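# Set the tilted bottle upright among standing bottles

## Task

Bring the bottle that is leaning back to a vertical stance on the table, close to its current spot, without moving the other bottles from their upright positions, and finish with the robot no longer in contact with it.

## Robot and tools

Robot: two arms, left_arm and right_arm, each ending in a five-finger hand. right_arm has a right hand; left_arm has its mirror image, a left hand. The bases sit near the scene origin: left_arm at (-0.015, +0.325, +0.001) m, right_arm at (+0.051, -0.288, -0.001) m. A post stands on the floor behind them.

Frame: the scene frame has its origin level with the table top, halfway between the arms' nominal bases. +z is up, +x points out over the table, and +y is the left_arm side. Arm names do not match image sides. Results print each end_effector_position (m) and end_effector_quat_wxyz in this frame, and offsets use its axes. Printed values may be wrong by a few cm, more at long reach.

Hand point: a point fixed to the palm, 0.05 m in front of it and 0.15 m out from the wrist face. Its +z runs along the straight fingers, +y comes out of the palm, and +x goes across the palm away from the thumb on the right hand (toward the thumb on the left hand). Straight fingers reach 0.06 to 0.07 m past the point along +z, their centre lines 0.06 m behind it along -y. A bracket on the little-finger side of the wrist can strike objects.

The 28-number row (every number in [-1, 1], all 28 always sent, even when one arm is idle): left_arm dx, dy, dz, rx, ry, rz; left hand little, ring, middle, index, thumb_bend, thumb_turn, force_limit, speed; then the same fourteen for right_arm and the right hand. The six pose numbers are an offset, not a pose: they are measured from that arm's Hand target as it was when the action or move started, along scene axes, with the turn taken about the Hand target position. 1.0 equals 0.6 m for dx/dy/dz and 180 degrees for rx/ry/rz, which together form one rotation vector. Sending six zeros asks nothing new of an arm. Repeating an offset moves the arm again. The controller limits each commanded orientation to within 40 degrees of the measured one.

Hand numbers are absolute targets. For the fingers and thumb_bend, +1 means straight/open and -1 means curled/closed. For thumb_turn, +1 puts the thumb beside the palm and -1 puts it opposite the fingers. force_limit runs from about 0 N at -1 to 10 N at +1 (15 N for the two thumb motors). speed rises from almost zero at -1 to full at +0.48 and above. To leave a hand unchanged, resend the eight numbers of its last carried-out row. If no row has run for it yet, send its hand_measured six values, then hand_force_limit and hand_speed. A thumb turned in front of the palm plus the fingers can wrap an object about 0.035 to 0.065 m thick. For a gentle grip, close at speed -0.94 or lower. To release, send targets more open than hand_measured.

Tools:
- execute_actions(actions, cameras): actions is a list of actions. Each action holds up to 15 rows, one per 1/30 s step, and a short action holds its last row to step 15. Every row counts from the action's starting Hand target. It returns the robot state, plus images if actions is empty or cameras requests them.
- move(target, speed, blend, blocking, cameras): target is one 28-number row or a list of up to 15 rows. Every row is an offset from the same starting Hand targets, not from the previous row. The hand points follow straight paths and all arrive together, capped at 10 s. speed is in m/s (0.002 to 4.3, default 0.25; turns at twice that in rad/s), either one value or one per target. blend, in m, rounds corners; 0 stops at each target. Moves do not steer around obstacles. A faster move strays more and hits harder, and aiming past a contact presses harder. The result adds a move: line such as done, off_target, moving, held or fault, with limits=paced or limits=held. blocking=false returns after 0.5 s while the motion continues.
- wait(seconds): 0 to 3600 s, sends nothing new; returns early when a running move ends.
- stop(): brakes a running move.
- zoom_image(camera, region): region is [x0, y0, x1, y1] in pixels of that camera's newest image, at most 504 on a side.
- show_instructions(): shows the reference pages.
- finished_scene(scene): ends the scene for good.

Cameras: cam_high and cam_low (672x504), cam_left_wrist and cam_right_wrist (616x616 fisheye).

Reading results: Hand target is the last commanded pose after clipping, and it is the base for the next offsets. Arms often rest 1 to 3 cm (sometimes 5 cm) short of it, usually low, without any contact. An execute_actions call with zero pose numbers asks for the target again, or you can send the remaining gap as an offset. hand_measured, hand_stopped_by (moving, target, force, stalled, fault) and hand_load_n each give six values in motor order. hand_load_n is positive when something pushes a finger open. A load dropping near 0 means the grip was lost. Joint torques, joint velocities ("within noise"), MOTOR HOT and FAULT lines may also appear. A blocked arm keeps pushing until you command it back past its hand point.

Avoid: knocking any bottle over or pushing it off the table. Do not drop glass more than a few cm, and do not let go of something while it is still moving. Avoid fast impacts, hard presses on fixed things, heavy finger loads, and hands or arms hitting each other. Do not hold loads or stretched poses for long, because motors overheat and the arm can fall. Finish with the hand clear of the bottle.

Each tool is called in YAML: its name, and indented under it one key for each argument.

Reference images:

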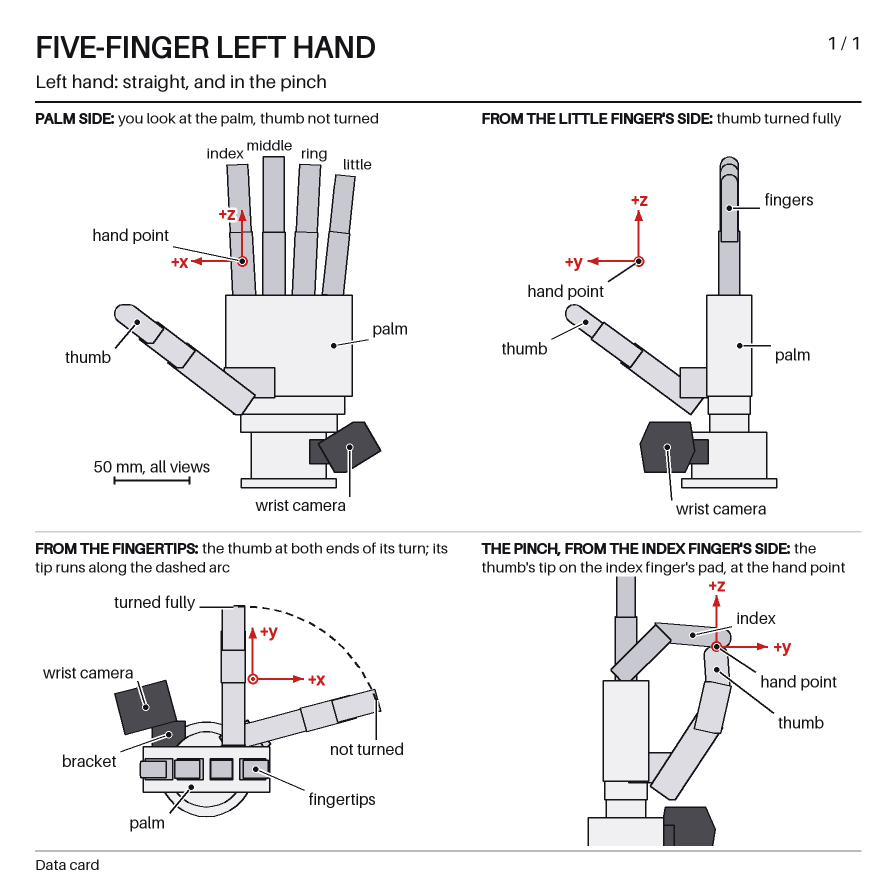

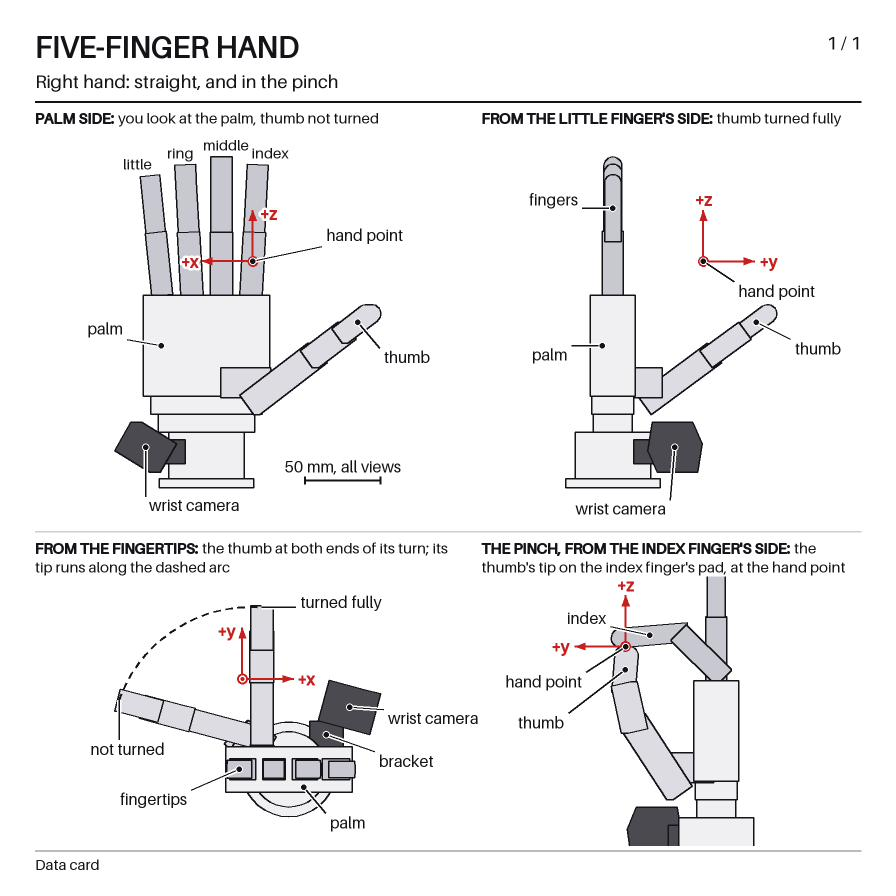

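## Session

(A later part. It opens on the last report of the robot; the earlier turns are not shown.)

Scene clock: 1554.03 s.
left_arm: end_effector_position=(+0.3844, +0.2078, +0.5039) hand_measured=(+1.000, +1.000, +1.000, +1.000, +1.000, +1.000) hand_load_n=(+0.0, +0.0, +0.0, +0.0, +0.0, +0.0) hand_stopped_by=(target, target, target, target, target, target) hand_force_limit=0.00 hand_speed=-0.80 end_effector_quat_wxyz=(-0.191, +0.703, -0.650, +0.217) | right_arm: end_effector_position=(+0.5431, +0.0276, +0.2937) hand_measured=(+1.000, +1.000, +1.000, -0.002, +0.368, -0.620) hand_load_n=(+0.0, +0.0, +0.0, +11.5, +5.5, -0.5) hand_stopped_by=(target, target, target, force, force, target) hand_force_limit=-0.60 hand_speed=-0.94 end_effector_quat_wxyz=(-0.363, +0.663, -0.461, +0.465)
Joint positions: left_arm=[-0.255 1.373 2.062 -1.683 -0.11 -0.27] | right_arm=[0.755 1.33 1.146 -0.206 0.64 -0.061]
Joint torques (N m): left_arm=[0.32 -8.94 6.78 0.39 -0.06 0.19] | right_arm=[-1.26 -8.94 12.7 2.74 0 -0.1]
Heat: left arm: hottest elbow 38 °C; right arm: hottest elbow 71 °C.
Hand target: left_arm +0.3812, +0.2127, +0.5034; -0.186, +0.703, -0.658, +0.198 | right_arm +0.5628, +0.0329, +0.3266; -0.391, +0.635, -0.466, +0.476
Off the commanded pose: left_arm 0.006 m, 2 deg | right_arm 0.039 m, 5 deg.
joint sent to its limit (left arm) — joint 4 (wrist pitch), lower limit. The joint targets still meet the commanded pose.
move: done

move:
  target: [0,0,0, 0, 0, 0, 1,1,1,1,1,1,0,-0.8, 0,0,0,0,0,0, 1,1,1,0.03,0.2,-0.62,-0.6,-0.95]
  speed: 0.05
  cameras: ["cam_right_wrist","cam_high"]

zoom_image:
  camera: "cam_right_wrist"
  region: [270, 220, 470, 420]

Scene clock: 1600.10 s.
left_arm: end_effector_position=(+0.3844, +0.2078, +0.5039) hand_measured=(+1.000, +1.000, +1.000, +1.000, +1.000, +1.000) hand_load_n=(+0.0, +0.0, +0.0, +0.0, -0.5, -0.5) hand_stopped_by=(target, target, target, target, target, target) hand_force_limit=0.00 hand_speed=-0.80 end_effector_quat_wxyz=(-0.191, +0.703, -0.650, +0.217) | right_arm: end_effector_position=(+0.5444, +0.0273, +0.2938) hand_measured=(+1.000, +1.000, +1.000, +0.030, +0.366, -0.620) hand_load_n=(+0.0, +0.0, +0.0, +1.5, +1.0, +0.0) hand_stopped_by=(target, target, target, target, force, target) hand_force_limit=-0.60 hand_speed=-0.95 end_effector_quat_wxyz=(-0.364, +0.662, -0.462, +0.466)
Joint positions: left_arm=[-0.255 1.373 2.062 -1.683 -0.11 -0.27] | right_arm=[0.753 1.331 1.146 -0.201 0.64 -0.061]
Joint torques (N m): left_arm=[0.38 -8.88 6.76 0.39 -0.06 0.19] | right_arm=[-1.61 -8.64 12.81 2.65 0 -0.15]
Heat: left arm: hottest elbow 38 °C; right arm: hottest elbow 71 °C.
Hand target: left_arm +0.3812, +0.2127, +0.5034; -0.186, +0.703, -0.658, +0.198 | right_arm +0.5629, +0.0327, +0.3266; -0.390, +0.635, -0.466, +0.476
Off the commanded pose: left_arm 0.006 m, 2 deg | right_arm 0.038 m, 4 deg.
joint sent to its limit (left arm) — joint 4 (wrist pitch), lower limit. The joint targets still meet the commanded pose.
move: done
Images, in order (width x height): cam_high 672x504, cam_right_wrist 616x616.

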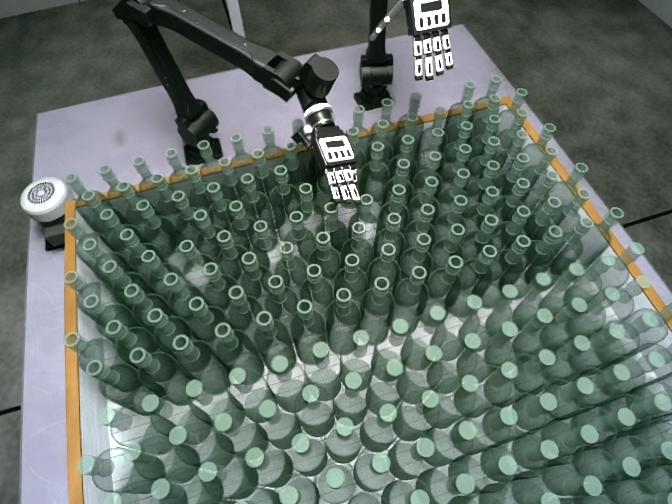

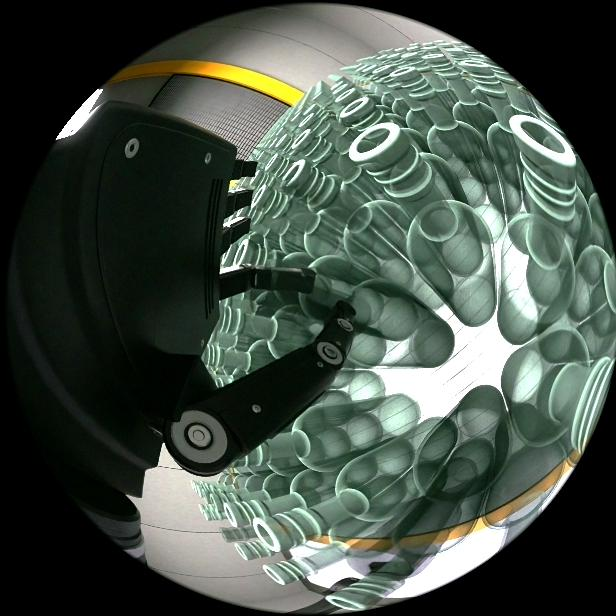

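Scaled by 2.520 from the camera's image (finer frame: 880x880).

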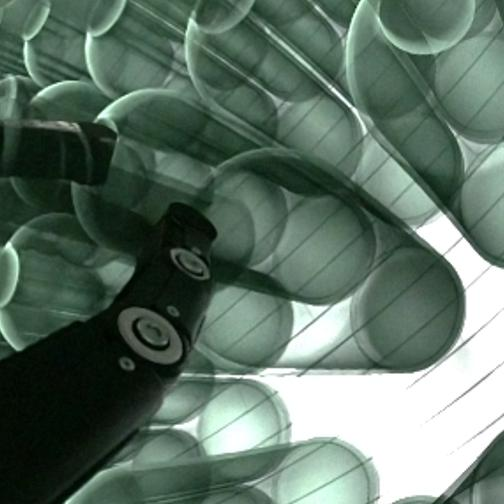

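move:
  target: [0,0,0, 0, 0, 0, 1,1,1,1,1,1,0,-0.8, 0.016,0.01,0,0,0,0, 1,1,1,0.03,0.2,-0.62,-0.6,-0.95]
  speed: 0.03
  cameras: ["cam_right_wrist","cam_high"]

zoom_image:
  camera: "cam_right_wrist"
  region: [270, 220, 470, 420]

zoom_image:
  camera: "cam_high"
  region: [300, 100, 420, 220]

Scene clock: 1634.23 s.
left_arm: end_effector_position=(+0.3844, +0.2078, +0.5039) hand_measured=(+1.000, +1.000, +1.000, +1.000, +1.000, +1.000) hand_load_n=(+0.0, +0.0, +0.0, +0.0, +0.0, +0.0) hand_stopped_by=(target, target, target, target, target, target) hand_force_limit=0.00 hand_speed=-0.80 end_effector_quat_wxyz=(-0.191, +0.703, -0.650, +0.217) | right_arm: end_effector_position=(+0.5490, +0.0304, +0.2937) hand_measured=(+1.000, +1.000, +1.000, +0.030, +0.366, -0.620) hand_load_n=(+0.0, +0.0, +0.0, +0.0, +2.5, -1.0) hand_stopped_by=(target, target, target, target, force, target) hand_force_limit=-0.60 hand_speed=-0.95 end_effector_quat_wxyz=(-0.362, +0.664, -0.458, +0.467)
Joint positions: left_arm=[-0.255 1.373 2.062 -1.683 -0.11 -0.27] | right_arm=[0.752 1.346 1.159 -0.197 0.638 -0.072]
Joint torques (N m): left_arm=[0.5 -8.88 6.79 0.4 -0.06 0.2] | right_arm=[-1.49 -8.12 13.68 2.66 -0.03 -0.12]
Heat: left arm: hottest elbow 38 °C; right arm: hottest elbow 71 °C.
Hand target: left_arm +0.3812, +0.2127, +0.5034; -0.186, +0.703, -0.658, +0.198 | right_arm +0.5725, +0.0388, +0.3266; -0.390, +0.635, -0.466, +0.476
Off the commanded pose: left_arm 0.006 m, 2 deg | right_arm 0.041 m, 5 deg.
joint sent to its limit (left arm) — joint 4 (wrist pitch), lower limit. The joint targets still meet the commanded pose.
move: off_target (right_arm)
Images, in order (width x height): cam_high 672x504, cam_right_wrist 616x616.

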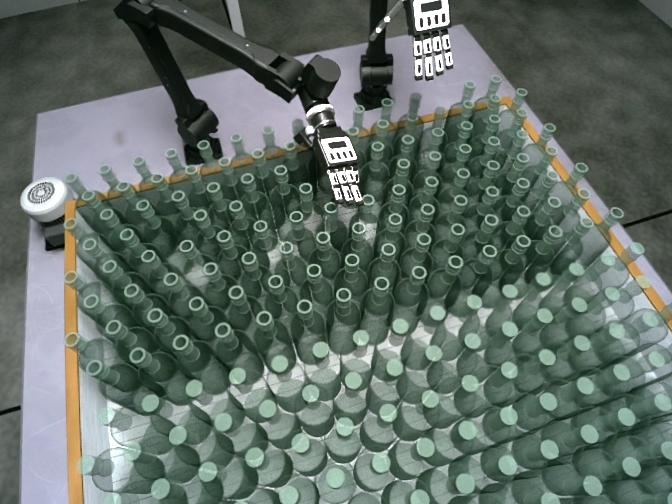

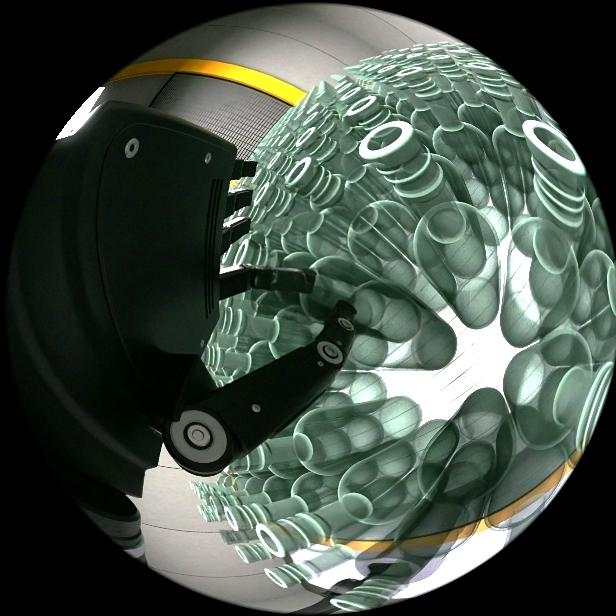

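Scaled by 2.520 from the camera's image (finer frame: 880x880).

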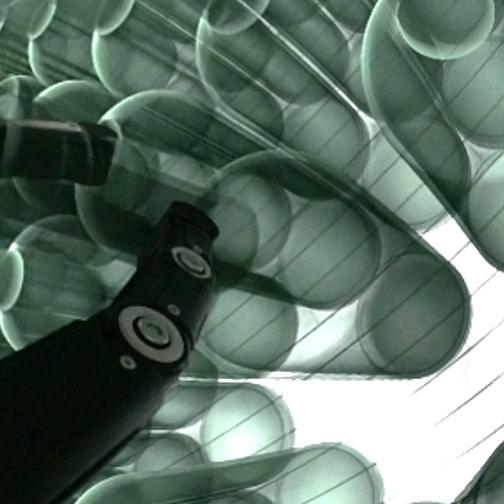

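Scaled by 4.200.

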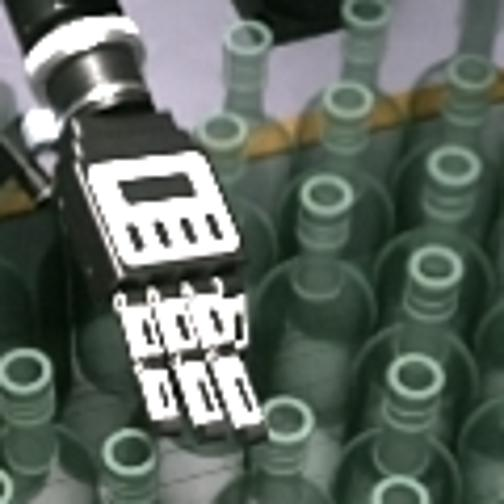

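move:
  target: [0,0,0, 0, 0, 0, 1,1,1,1,1,1,0,-0.8, 0,0,0,0,0,0, 1,1,1,0.03,0.4,-0.62,-0.6,-0.95]
  speed: 0.03
  cameras: ["cam_right_wrist","cam_high"]

zoom_image:
  camera: "cam_right_wrist"
  region: [270, 220, 470, 420]

zoom_image:
  camera: "cam_high"
  region: [300, 100, 420, 220]

Scene clock: 1658.87 s.
left_arm: end_effector_position=(+0.3844, +0.2078, +0.5039) hand_measured=(+1.000, +1.000, +1.000, +1.000, +1.000, +1.000) hand_load_n=(+0.0, +0.0, +0.0, +0.0, +0.0, +0.0) hand_stopped_by=(target, target, target, target, target, target) hand_force_limit=0.00 hand_speed=-0.80 end_effector_quat_wxyz=(-0.191, +0.703, -0.650, +0.217) | right_arm: end_effector_position=(+0.5494, +0.0308, +0.2949) hand_measured=(+1.000, +1.000, +1.000, +0.030, +0.400, -0.620) hand_load_n=(+0.0, +0.0, +0.0, -0.5, +1.5, -0.5) hand_stopped_by=(target, target, target, target, target, target) hand_force_limit=-0.60 hand_speed=-0.95 end_effector_quat_wxyz=(-0.363, +0.663, -0.458, +0.468)
Joint positions: left_arm=[-0.255 1.373 2.062 -1.683 -0.11 -0.27] | right_arm=[0.752 1.346 1.162 -0.197 0.638 -0.072]
Joint torques (N m): left_arm=[0.38 -8.94 6.74 0.36 -0.06 0.2] | right_arm=[-1.67 -8.29 13.61 2.44 -0.06 -0.11]
Heat: left arm: hottest elbow 38 °C; right arm: hottest elbow 79 °C.
Hand target: left_arm +0.3812, +0.2127, +0.5034; -0.186, +0.703, -0.658, +0.198 | right_arm +0.5725, +0.0387, +0.3266; -0.390, +0.635, -0.466, +0.476
Off the commanded pose: left_arm 0.006 m, 2 deg | right_arm 0.040 m, 5 deg.
joint sent to its limit (left arm) — joint 4 (wrist pitch), lower limit. The joint targets still meet the commanded pose.
move: done
Images, in order (width x height): cam_high 672x504, cam_right_wrist 616x616.

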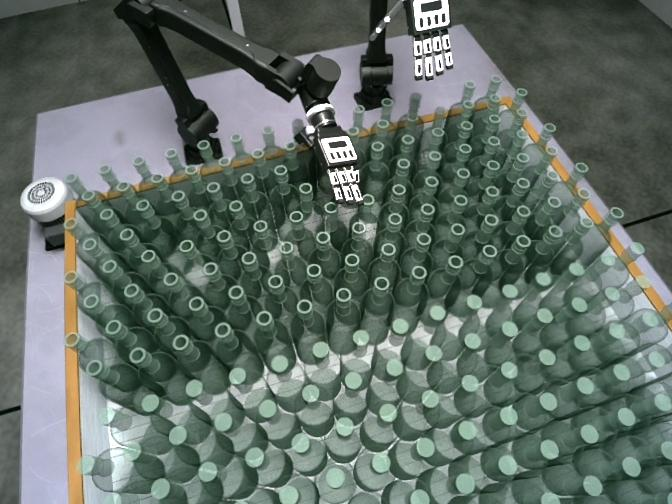

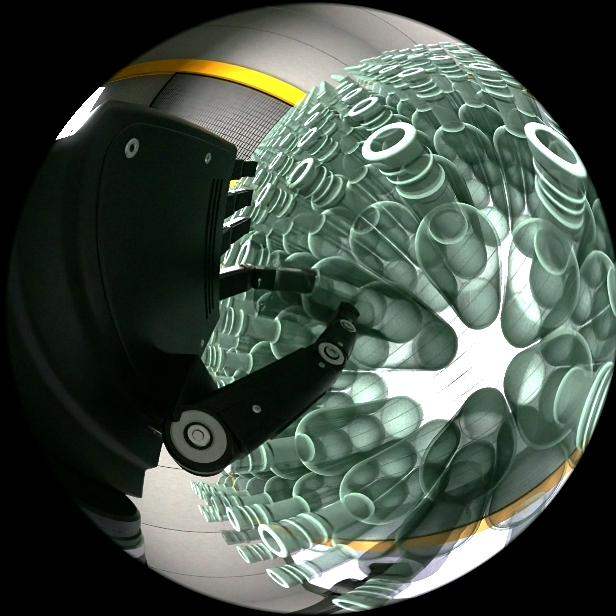

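Scaled by 2.520 from the camera's image (finer frame: 880x880).

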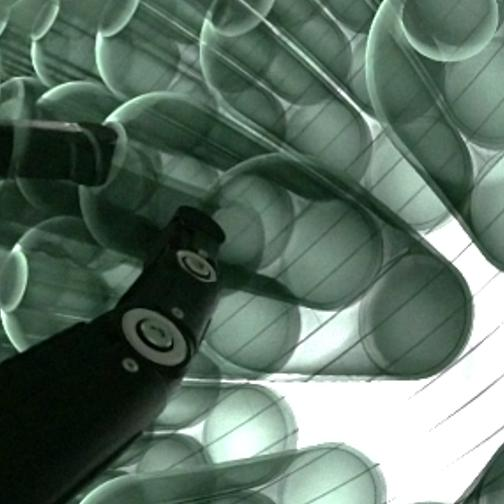

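Scaled by 4.200.

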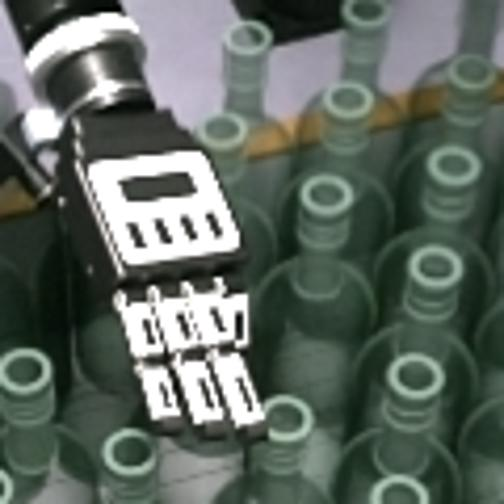

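move:
  target: [0,0,0, 0, 0, 0, 1,1,1,1,1,1,0,-0.8, 0,0,0,0,0,0, 1,1,1,0.12,0.5,-0.62,-0.6,-0.95]
  speed: 0.03
  cameras: ["cam_right_wrist","cam_high"]

zoom_image:
  camera: "cam_right_wrist"
  region: [270, 220, 470, 420]

Scene clock: 1671.77 s.
left_arm: end_effector_position=(+0.3844, +0.2078, +0.5039) hand_measured=(+1.000, +1.000, +1.000, +1.000, +1.000, +1.000) hand_load_n=(+0.0, +0.0, +0.0, +0.0, +0.0, +0.0) hand_stopped_by=(target, target, target, target, target, target) hand_force_limit=0.00 hand_speed=-0.80 end_effector_quat_wxyz=(-0.191, +0.703, -0.650, +0.217) | right_arm: end_effector_position=(+0.5509, +0.0321, +0.2942) hand_measured=(+1.000, +1.000, +1.000, +0.120, +0.500, -0.620) hand_load_n=(+0.0, +0.0, +0.0, -0.5, +1.0, -0.5) hand_stopped_by=(target, target, target, target, target, target) hand_force_limit=-0.60 hand_speed=-0.95 end_effector_quat_wxyz=(-0.365, +0.661, -0.461, +0.466)
Joint positions: left_arm=[-0.255 1.373 2.062 -1.683 -0.11 -0.27] | right_arm=[0.751 1.351 1.165 -0.197 0.638 -0.062]
Joint torques (N m): left_arm=[0.32 -8.94 6.76 0.36 -0.06 0.2] | right_arm=[-1.9 -8.82 13.37 2.45 -0.05 -0.13]
Heat: left arm: hottest elbow 38 °C; right arm: hottest elbow 76 °C.
Hand target: left_arm +0.3812, +0.2127, +0.5034; -0.186, +0.703, -0.658, +0.198 | right_arm +0.5724, +0.0389, +0.3266; -0.391, +0.635, -0.466, +0.476
Off the commanded pose: left_arm 0.006 m, 2 deg | right_arm 0.040 m, 4 deg.
joint sent to its limit (left arm) — joint 4 (wrist pitch), lower limit. The joint targets still meet the commanded pose.
move: done
Images, in order (width x height): cam_high 672x504, cam_right_wrist 616x616.

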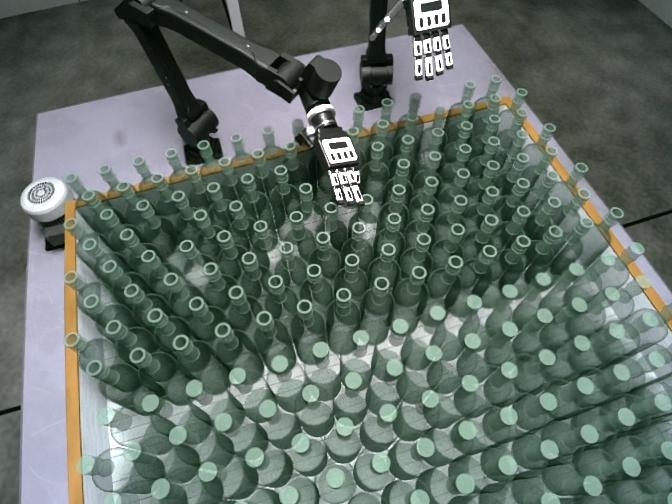

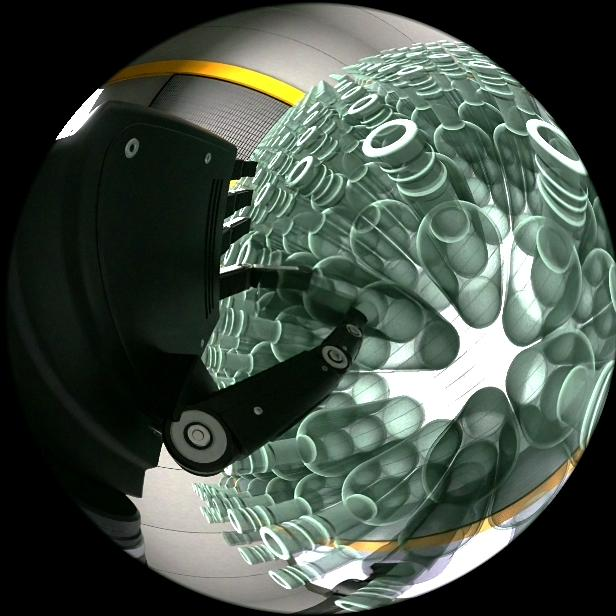

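Scaled by 2.520 from the camera's image (finer frame: 880x880).

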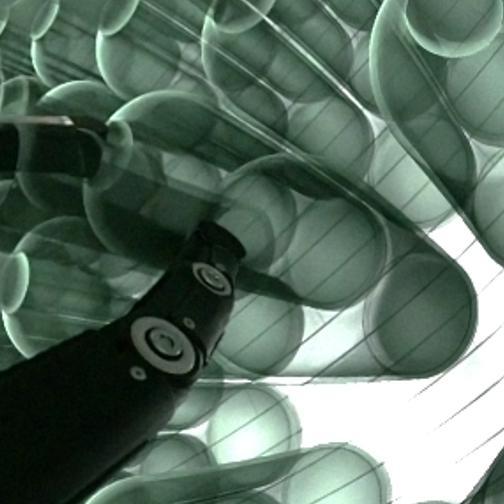

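move:
  target: [0,0,0, 0, 0, 0, 1,1,1,1,1,1,0,-0.8, 0,0,0,0,0,0, 1,1,1,0.25,0.68,-0.62,-0.6,-0.93]
  speed: 0.03
  cameras: ["cam_right_wrist","cam_high"]

zoom_image:
  camera: "cam_right_wrist"
  region: [270, 220, 470, 420]

Scene clock: 1681.47 s.
left_arm: end_effector_position=(+0.3844, +0.2078, +0.5039) hand_measured=(+1.000, +1.000, +1.000, +1.000, +1.000, +1.000) hand_load_n=(+0.0, +0.0, +0.0, +0.0, +0.0, +0.0) hand_stopped_by=(target, target, target, target, target, target) hand_force_limit=0.00 hand_speed=-0.80 end_effector_quat_wxyz=(-0.191, +0.703, -0.650, +0.217) | right_arm: end_effector_position=(+0.5518, +0.0319, +0.2922) hand_measured=(+1.000, +1.000, +1.000, +0.250, +0.680, -0.620) hand_load_n=(+0.0, +0.0, +0.0, +0.0, +0.0, +0.0) hand_stopped_by=(target, target, target, target, target, target) hand_force_limit=-0.60 hand_speed=-0.93 end_effector_quat_wxyz=(-0.364, +0.662, -0.462, +0.465)
Joint positions: left_arm=[-0.255 1.373 2.062 -1.683 -0.11 -0.27] | right_arm=[0.749 1.355 1.165 -0.197 0.637 -0.061]
Joint torques (N m): left_arm=[0.38 -8.94 6.75 0.36 -0.06 0.2] | right_arm=[-1.85 -8.59 13.44 2.48 0 -0.14]
Heat: left arm: hottest elbow 38 °C; right arm: hottest elbow 79 °C.
Hand target: left_arm +0.3812, +0.2127, +0.5034; -0.186, +0.703, -0.658, +0.198 | right_arm +0.5724, +0.0389, +0.3268; -0.391, +0.635, -0.466, +0.476
Off the commanded pose: left_arm 0.006 m, 2 deg | right_arm 0.041 m, 5 deg.
joint sent to its limit (left arm) — joint 4 (wrist pitch), lower limit. The joint targets still meet the commanded pose.
move: done
Images, in order (width x height): cam_high 672x504, cam_right_wrist 616x616.

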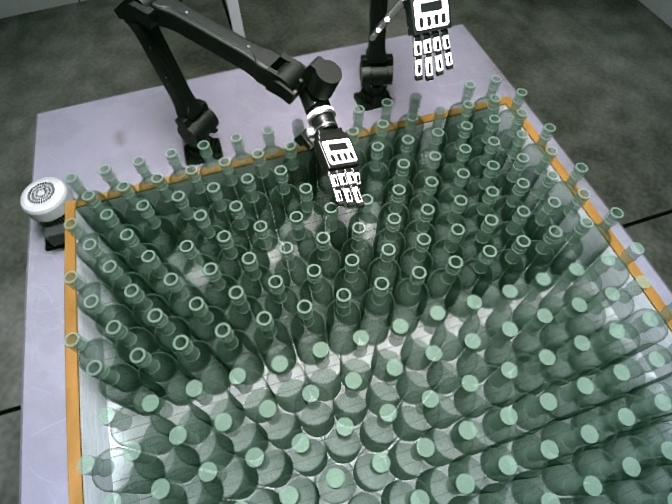

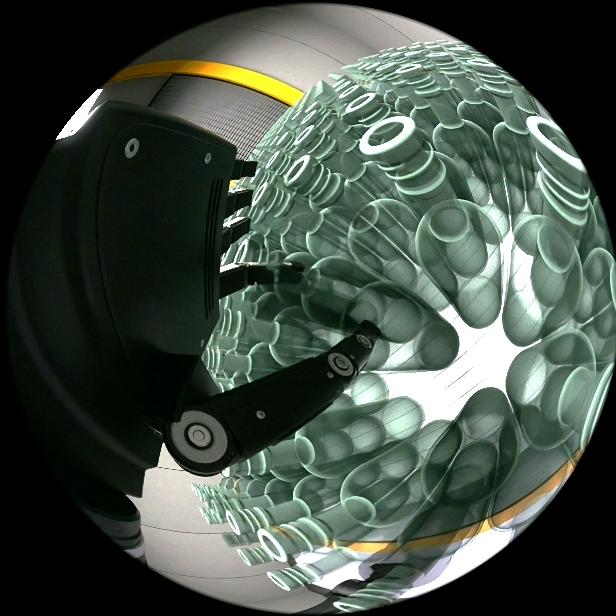

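Scaled by 2.520 from the camera's image (finer frame: 880x880).

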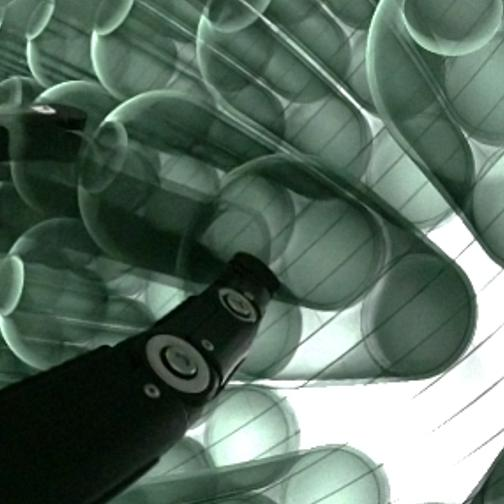

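move:
  target: [0,0,0, 0, 0, 0, 1,1,1,1,1,1,0,-0.8, 0,0,0.12,0,0,0, 1,1,1,0.25,0.68,-0.62,-0.6,-0.93]
  speed: 0.05
  cameras: ["cam_right_wrist","cam_high","cam_left_wrist"]

zoom_image:
  camera: "cam_right_wrist"
  region: [250, 180, 500, 430]

zoom_image:
  camera: "cam_high"
  region: [300, 100, 420, 220]

Scene clock: 1691.10 s.
left_arm: end_effector_position=(+0.3844, +0.2078, +0.5039) hand_measured=(+1.000, +1.000, +1.000, +1.000, +1.000, +1.000) hand_load_n=(+0.0, +0.0, +0.0, +0.0, +0.0, +0.0) hand_stopped_by=(target, target, target, target, target, target) hand_force_limit=0.00 hand_speed=-0.80 end_effector_quat_wxyz=(-0.191, +0.703, -0.650, +0.217) | right_arm: end_effector_position=(+0.5613, +0.0400, +0.3701) hand_measured=(+1.000, +1.000, +1.000, +0.250, +0.680, -0.620) hand_load_n=(+0.0, +0.0, +0.0, +0.0, +0.0, +0.0) hand_stopped_by=(target, target, target, target, target, target) hand_force_limit=-0.60 hand_speed=-0.93 end_effector_quat_wxyz=(-0.378, +0.650, -0.463, +0.469)
Joint positions: left_arm=[-0.255 1.373 2.062 -1.683 -0.11 -0.27] | right_arm=[0.749 1.355 1.349 -0.342 0.637 -0.061]
Joint torques (N m): left_arm=[0.5 -9 6.76 0.36 -0.06 0.2] | right_arm=[-0.73 -9.47 13.49 1.09 -0.01 -0.1]
Heat: left arm: hottest elbow 38 °C; right arm: hottest elbow 80 °C.
Hand target: left_arm +0.3812, +0.2127, +0.5034; -0.186, +0.703, -0.658, +0.198 | right_arm +0.5724, +0.0387, +0.3988; -0.391, +0.635, -0.466, +0.476
Off the commanded pose: left_arm 0.006 m, 2 deg | right_arm 0.031 m, 2 deg.
joint sent to its limit (left arm) — joint 4 (wrist pitch), lower limit. The joint targets still meet the commanded pose.
move: off_target (right_arm)
Images, in order (width x height): cam_high 672x504, cam_left_wrist 616x616, cam_right_wrist 616x616.

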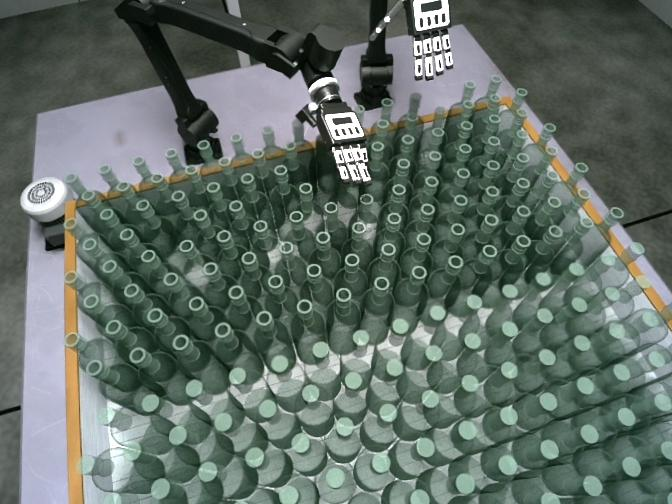

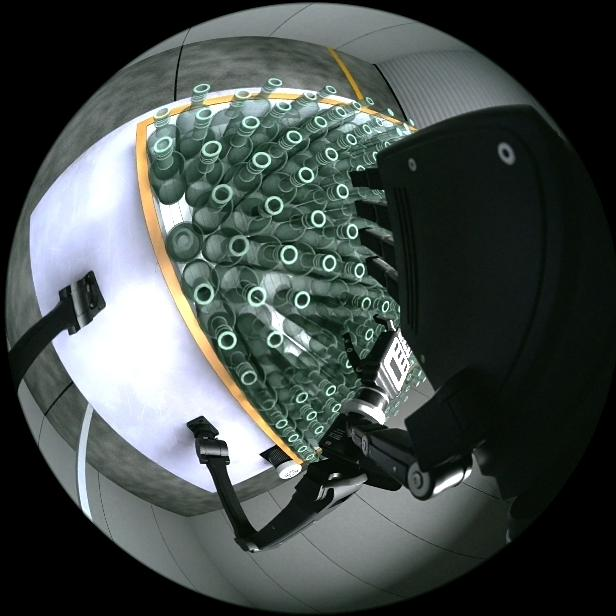

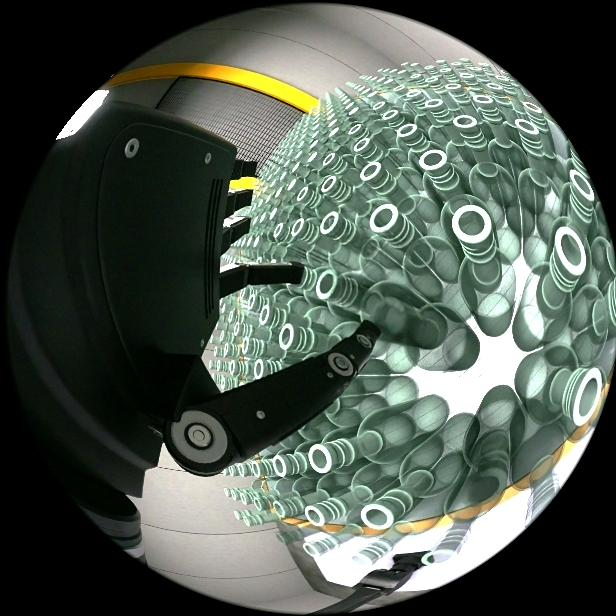

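Scaled by 2.016 from the camera's image (finer frame: 880x880).

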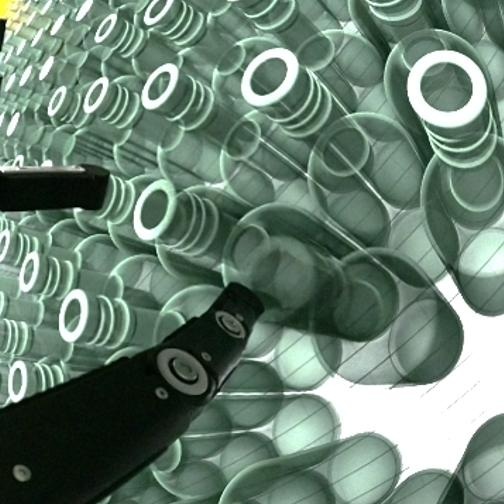

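Scaled by 4.200.

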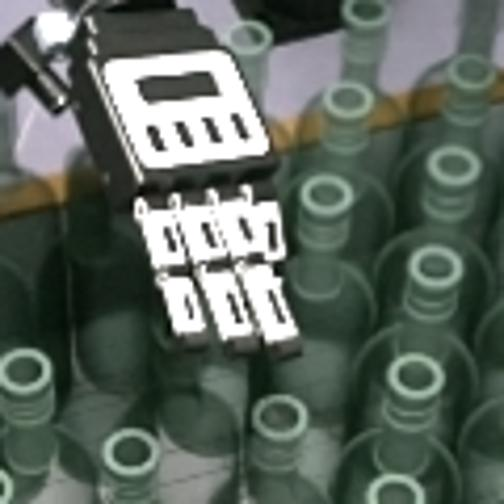

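move:
  target:
    - [0,0,0, 0, 0, 0, 1,1,1,1,1,1,0,-0.8, 0,0,0.07,0,0,0, 1,1,1,0.25,0.68,-0.62,-0.6,-0.5]
    - [0,0,0, 0, 0, 0, 1,1,1,1,1,1,0,-0.8, -0.45,-0.2,0.1,0,0,0, 1,1,1,0.25,0.68,-0.62,-0.6,-0.5]
  speed: 0.2
  cameras: ["cam_right_wrist","cam_high","cam_left_wrist"]

zoom_image:
  camera: "cam_left_wrist"
  region: [240, 270, 380, 410]

zoom_image:
  camera: "cam_high"
  region: [290, 100, 430, 240]

Scene clock: 1702.97 s.
left_arm: end_effector_position=(+0.3844, +0.2078, +0.5039) hand_measured=(+1.000, +1.000, +1.000, +1.000, +1.000, +1.000) hand_load_n=(+0.0, +0.0, +0.0, +0.0, +0.0, +0.0) hand_stopped_by=(target, target, target, target, target, target) hand_force_limit=0.00 hand_speed=-0.80 end_effector_quat_wxyz=(-0.191, +0.703, -0.650, +0.217) | right_arm: end_effector_position=(+0.3034, -0.0809, +0.4565) hand_measured=(+1.000, +1.000, +1.000, +0.250, +0.680, -0.620) hand_load_n=(+0.0, +0.0, +0.0, -0.5, +0.0, +0.0) hand_stopped_by=(target, target, target, target, target, target) hand_force_limit=-0.60 hand_speed=-0.50 end_effector_quat_wxyz=(-0.390, +0.637, -0.465, +0.474)
Joint positions: left_arm=[-0.255 1.373 2.062 -1.683 -0.11 -0.27] | right_arm=[1.173 0.75 1.2 -0.954 1.037 0.192]
Joint torques (N m): left_arm=[0.38 -8.88 6.76 0.39 -0.06 0.2] | right_arm=[0.38 -0.97 8.51 0.77 0.7 -0.05]
Heat: left arm: hottest elbow 38 °C; right arm: hottest elbow 80 °C.
Hand target: left_arm +0.3812, +0.2127, +0.5034; -0.186, +0.703, -0.658, +0.198 | right_arm +0.3025, -0.0812, +0.4587; -0.390, +0.635, -0.466, +0.476
Off the commanded pose: left_arm 0.006 m, 2 deg | right_arm 0.002 m, 0 deg.
joint sent to its limit (left arm) — joint 4 (wrist pitch), lower limit. The joint targets still meet the commanded pose.
move: done
Images, in order (width x height): cam_high 672x504, cam_left_wrist 616x616, cam_right_wrist 616x616.

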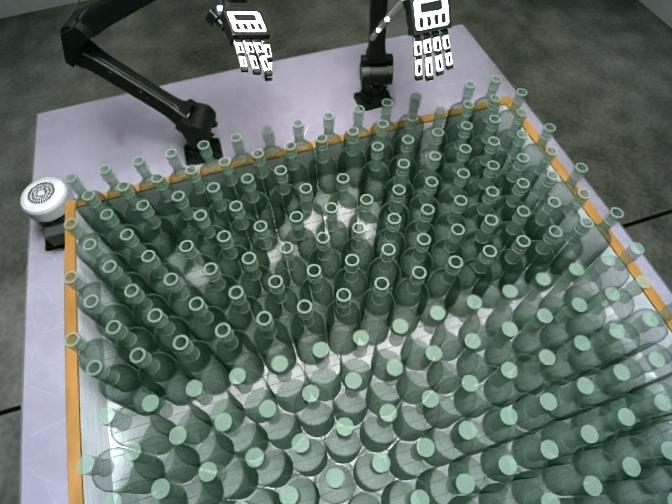

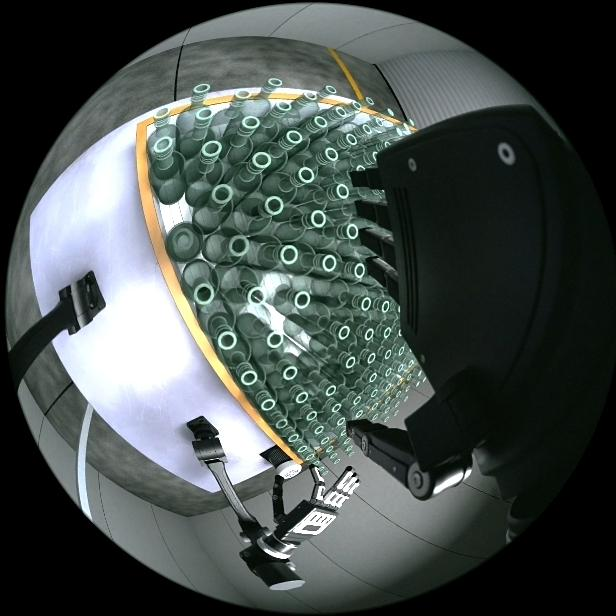

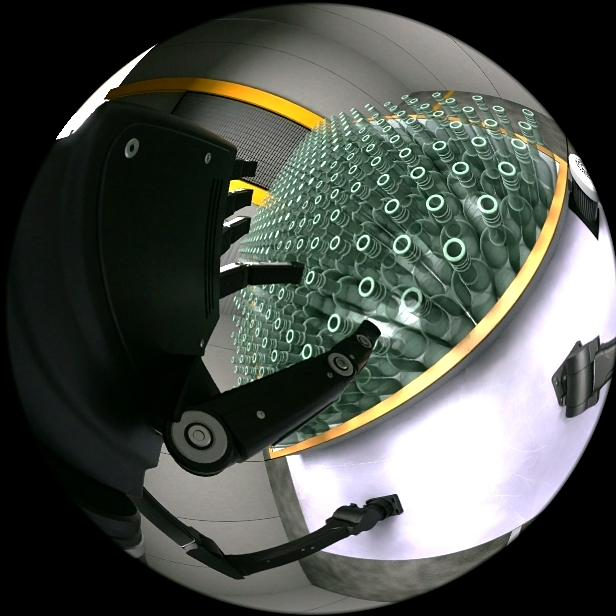

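Scaled by 3.600 from the camera's image (finer frame: 880x880).

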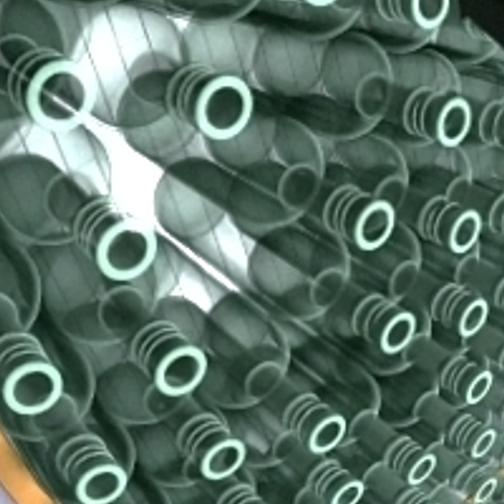

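Scaled by 3.600.

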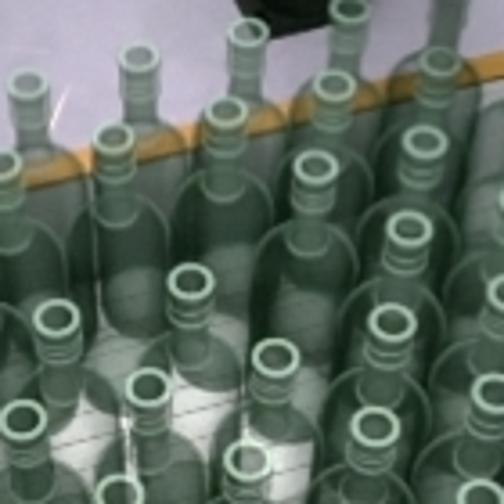

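finished_scene:

The scene is finished: the task was done.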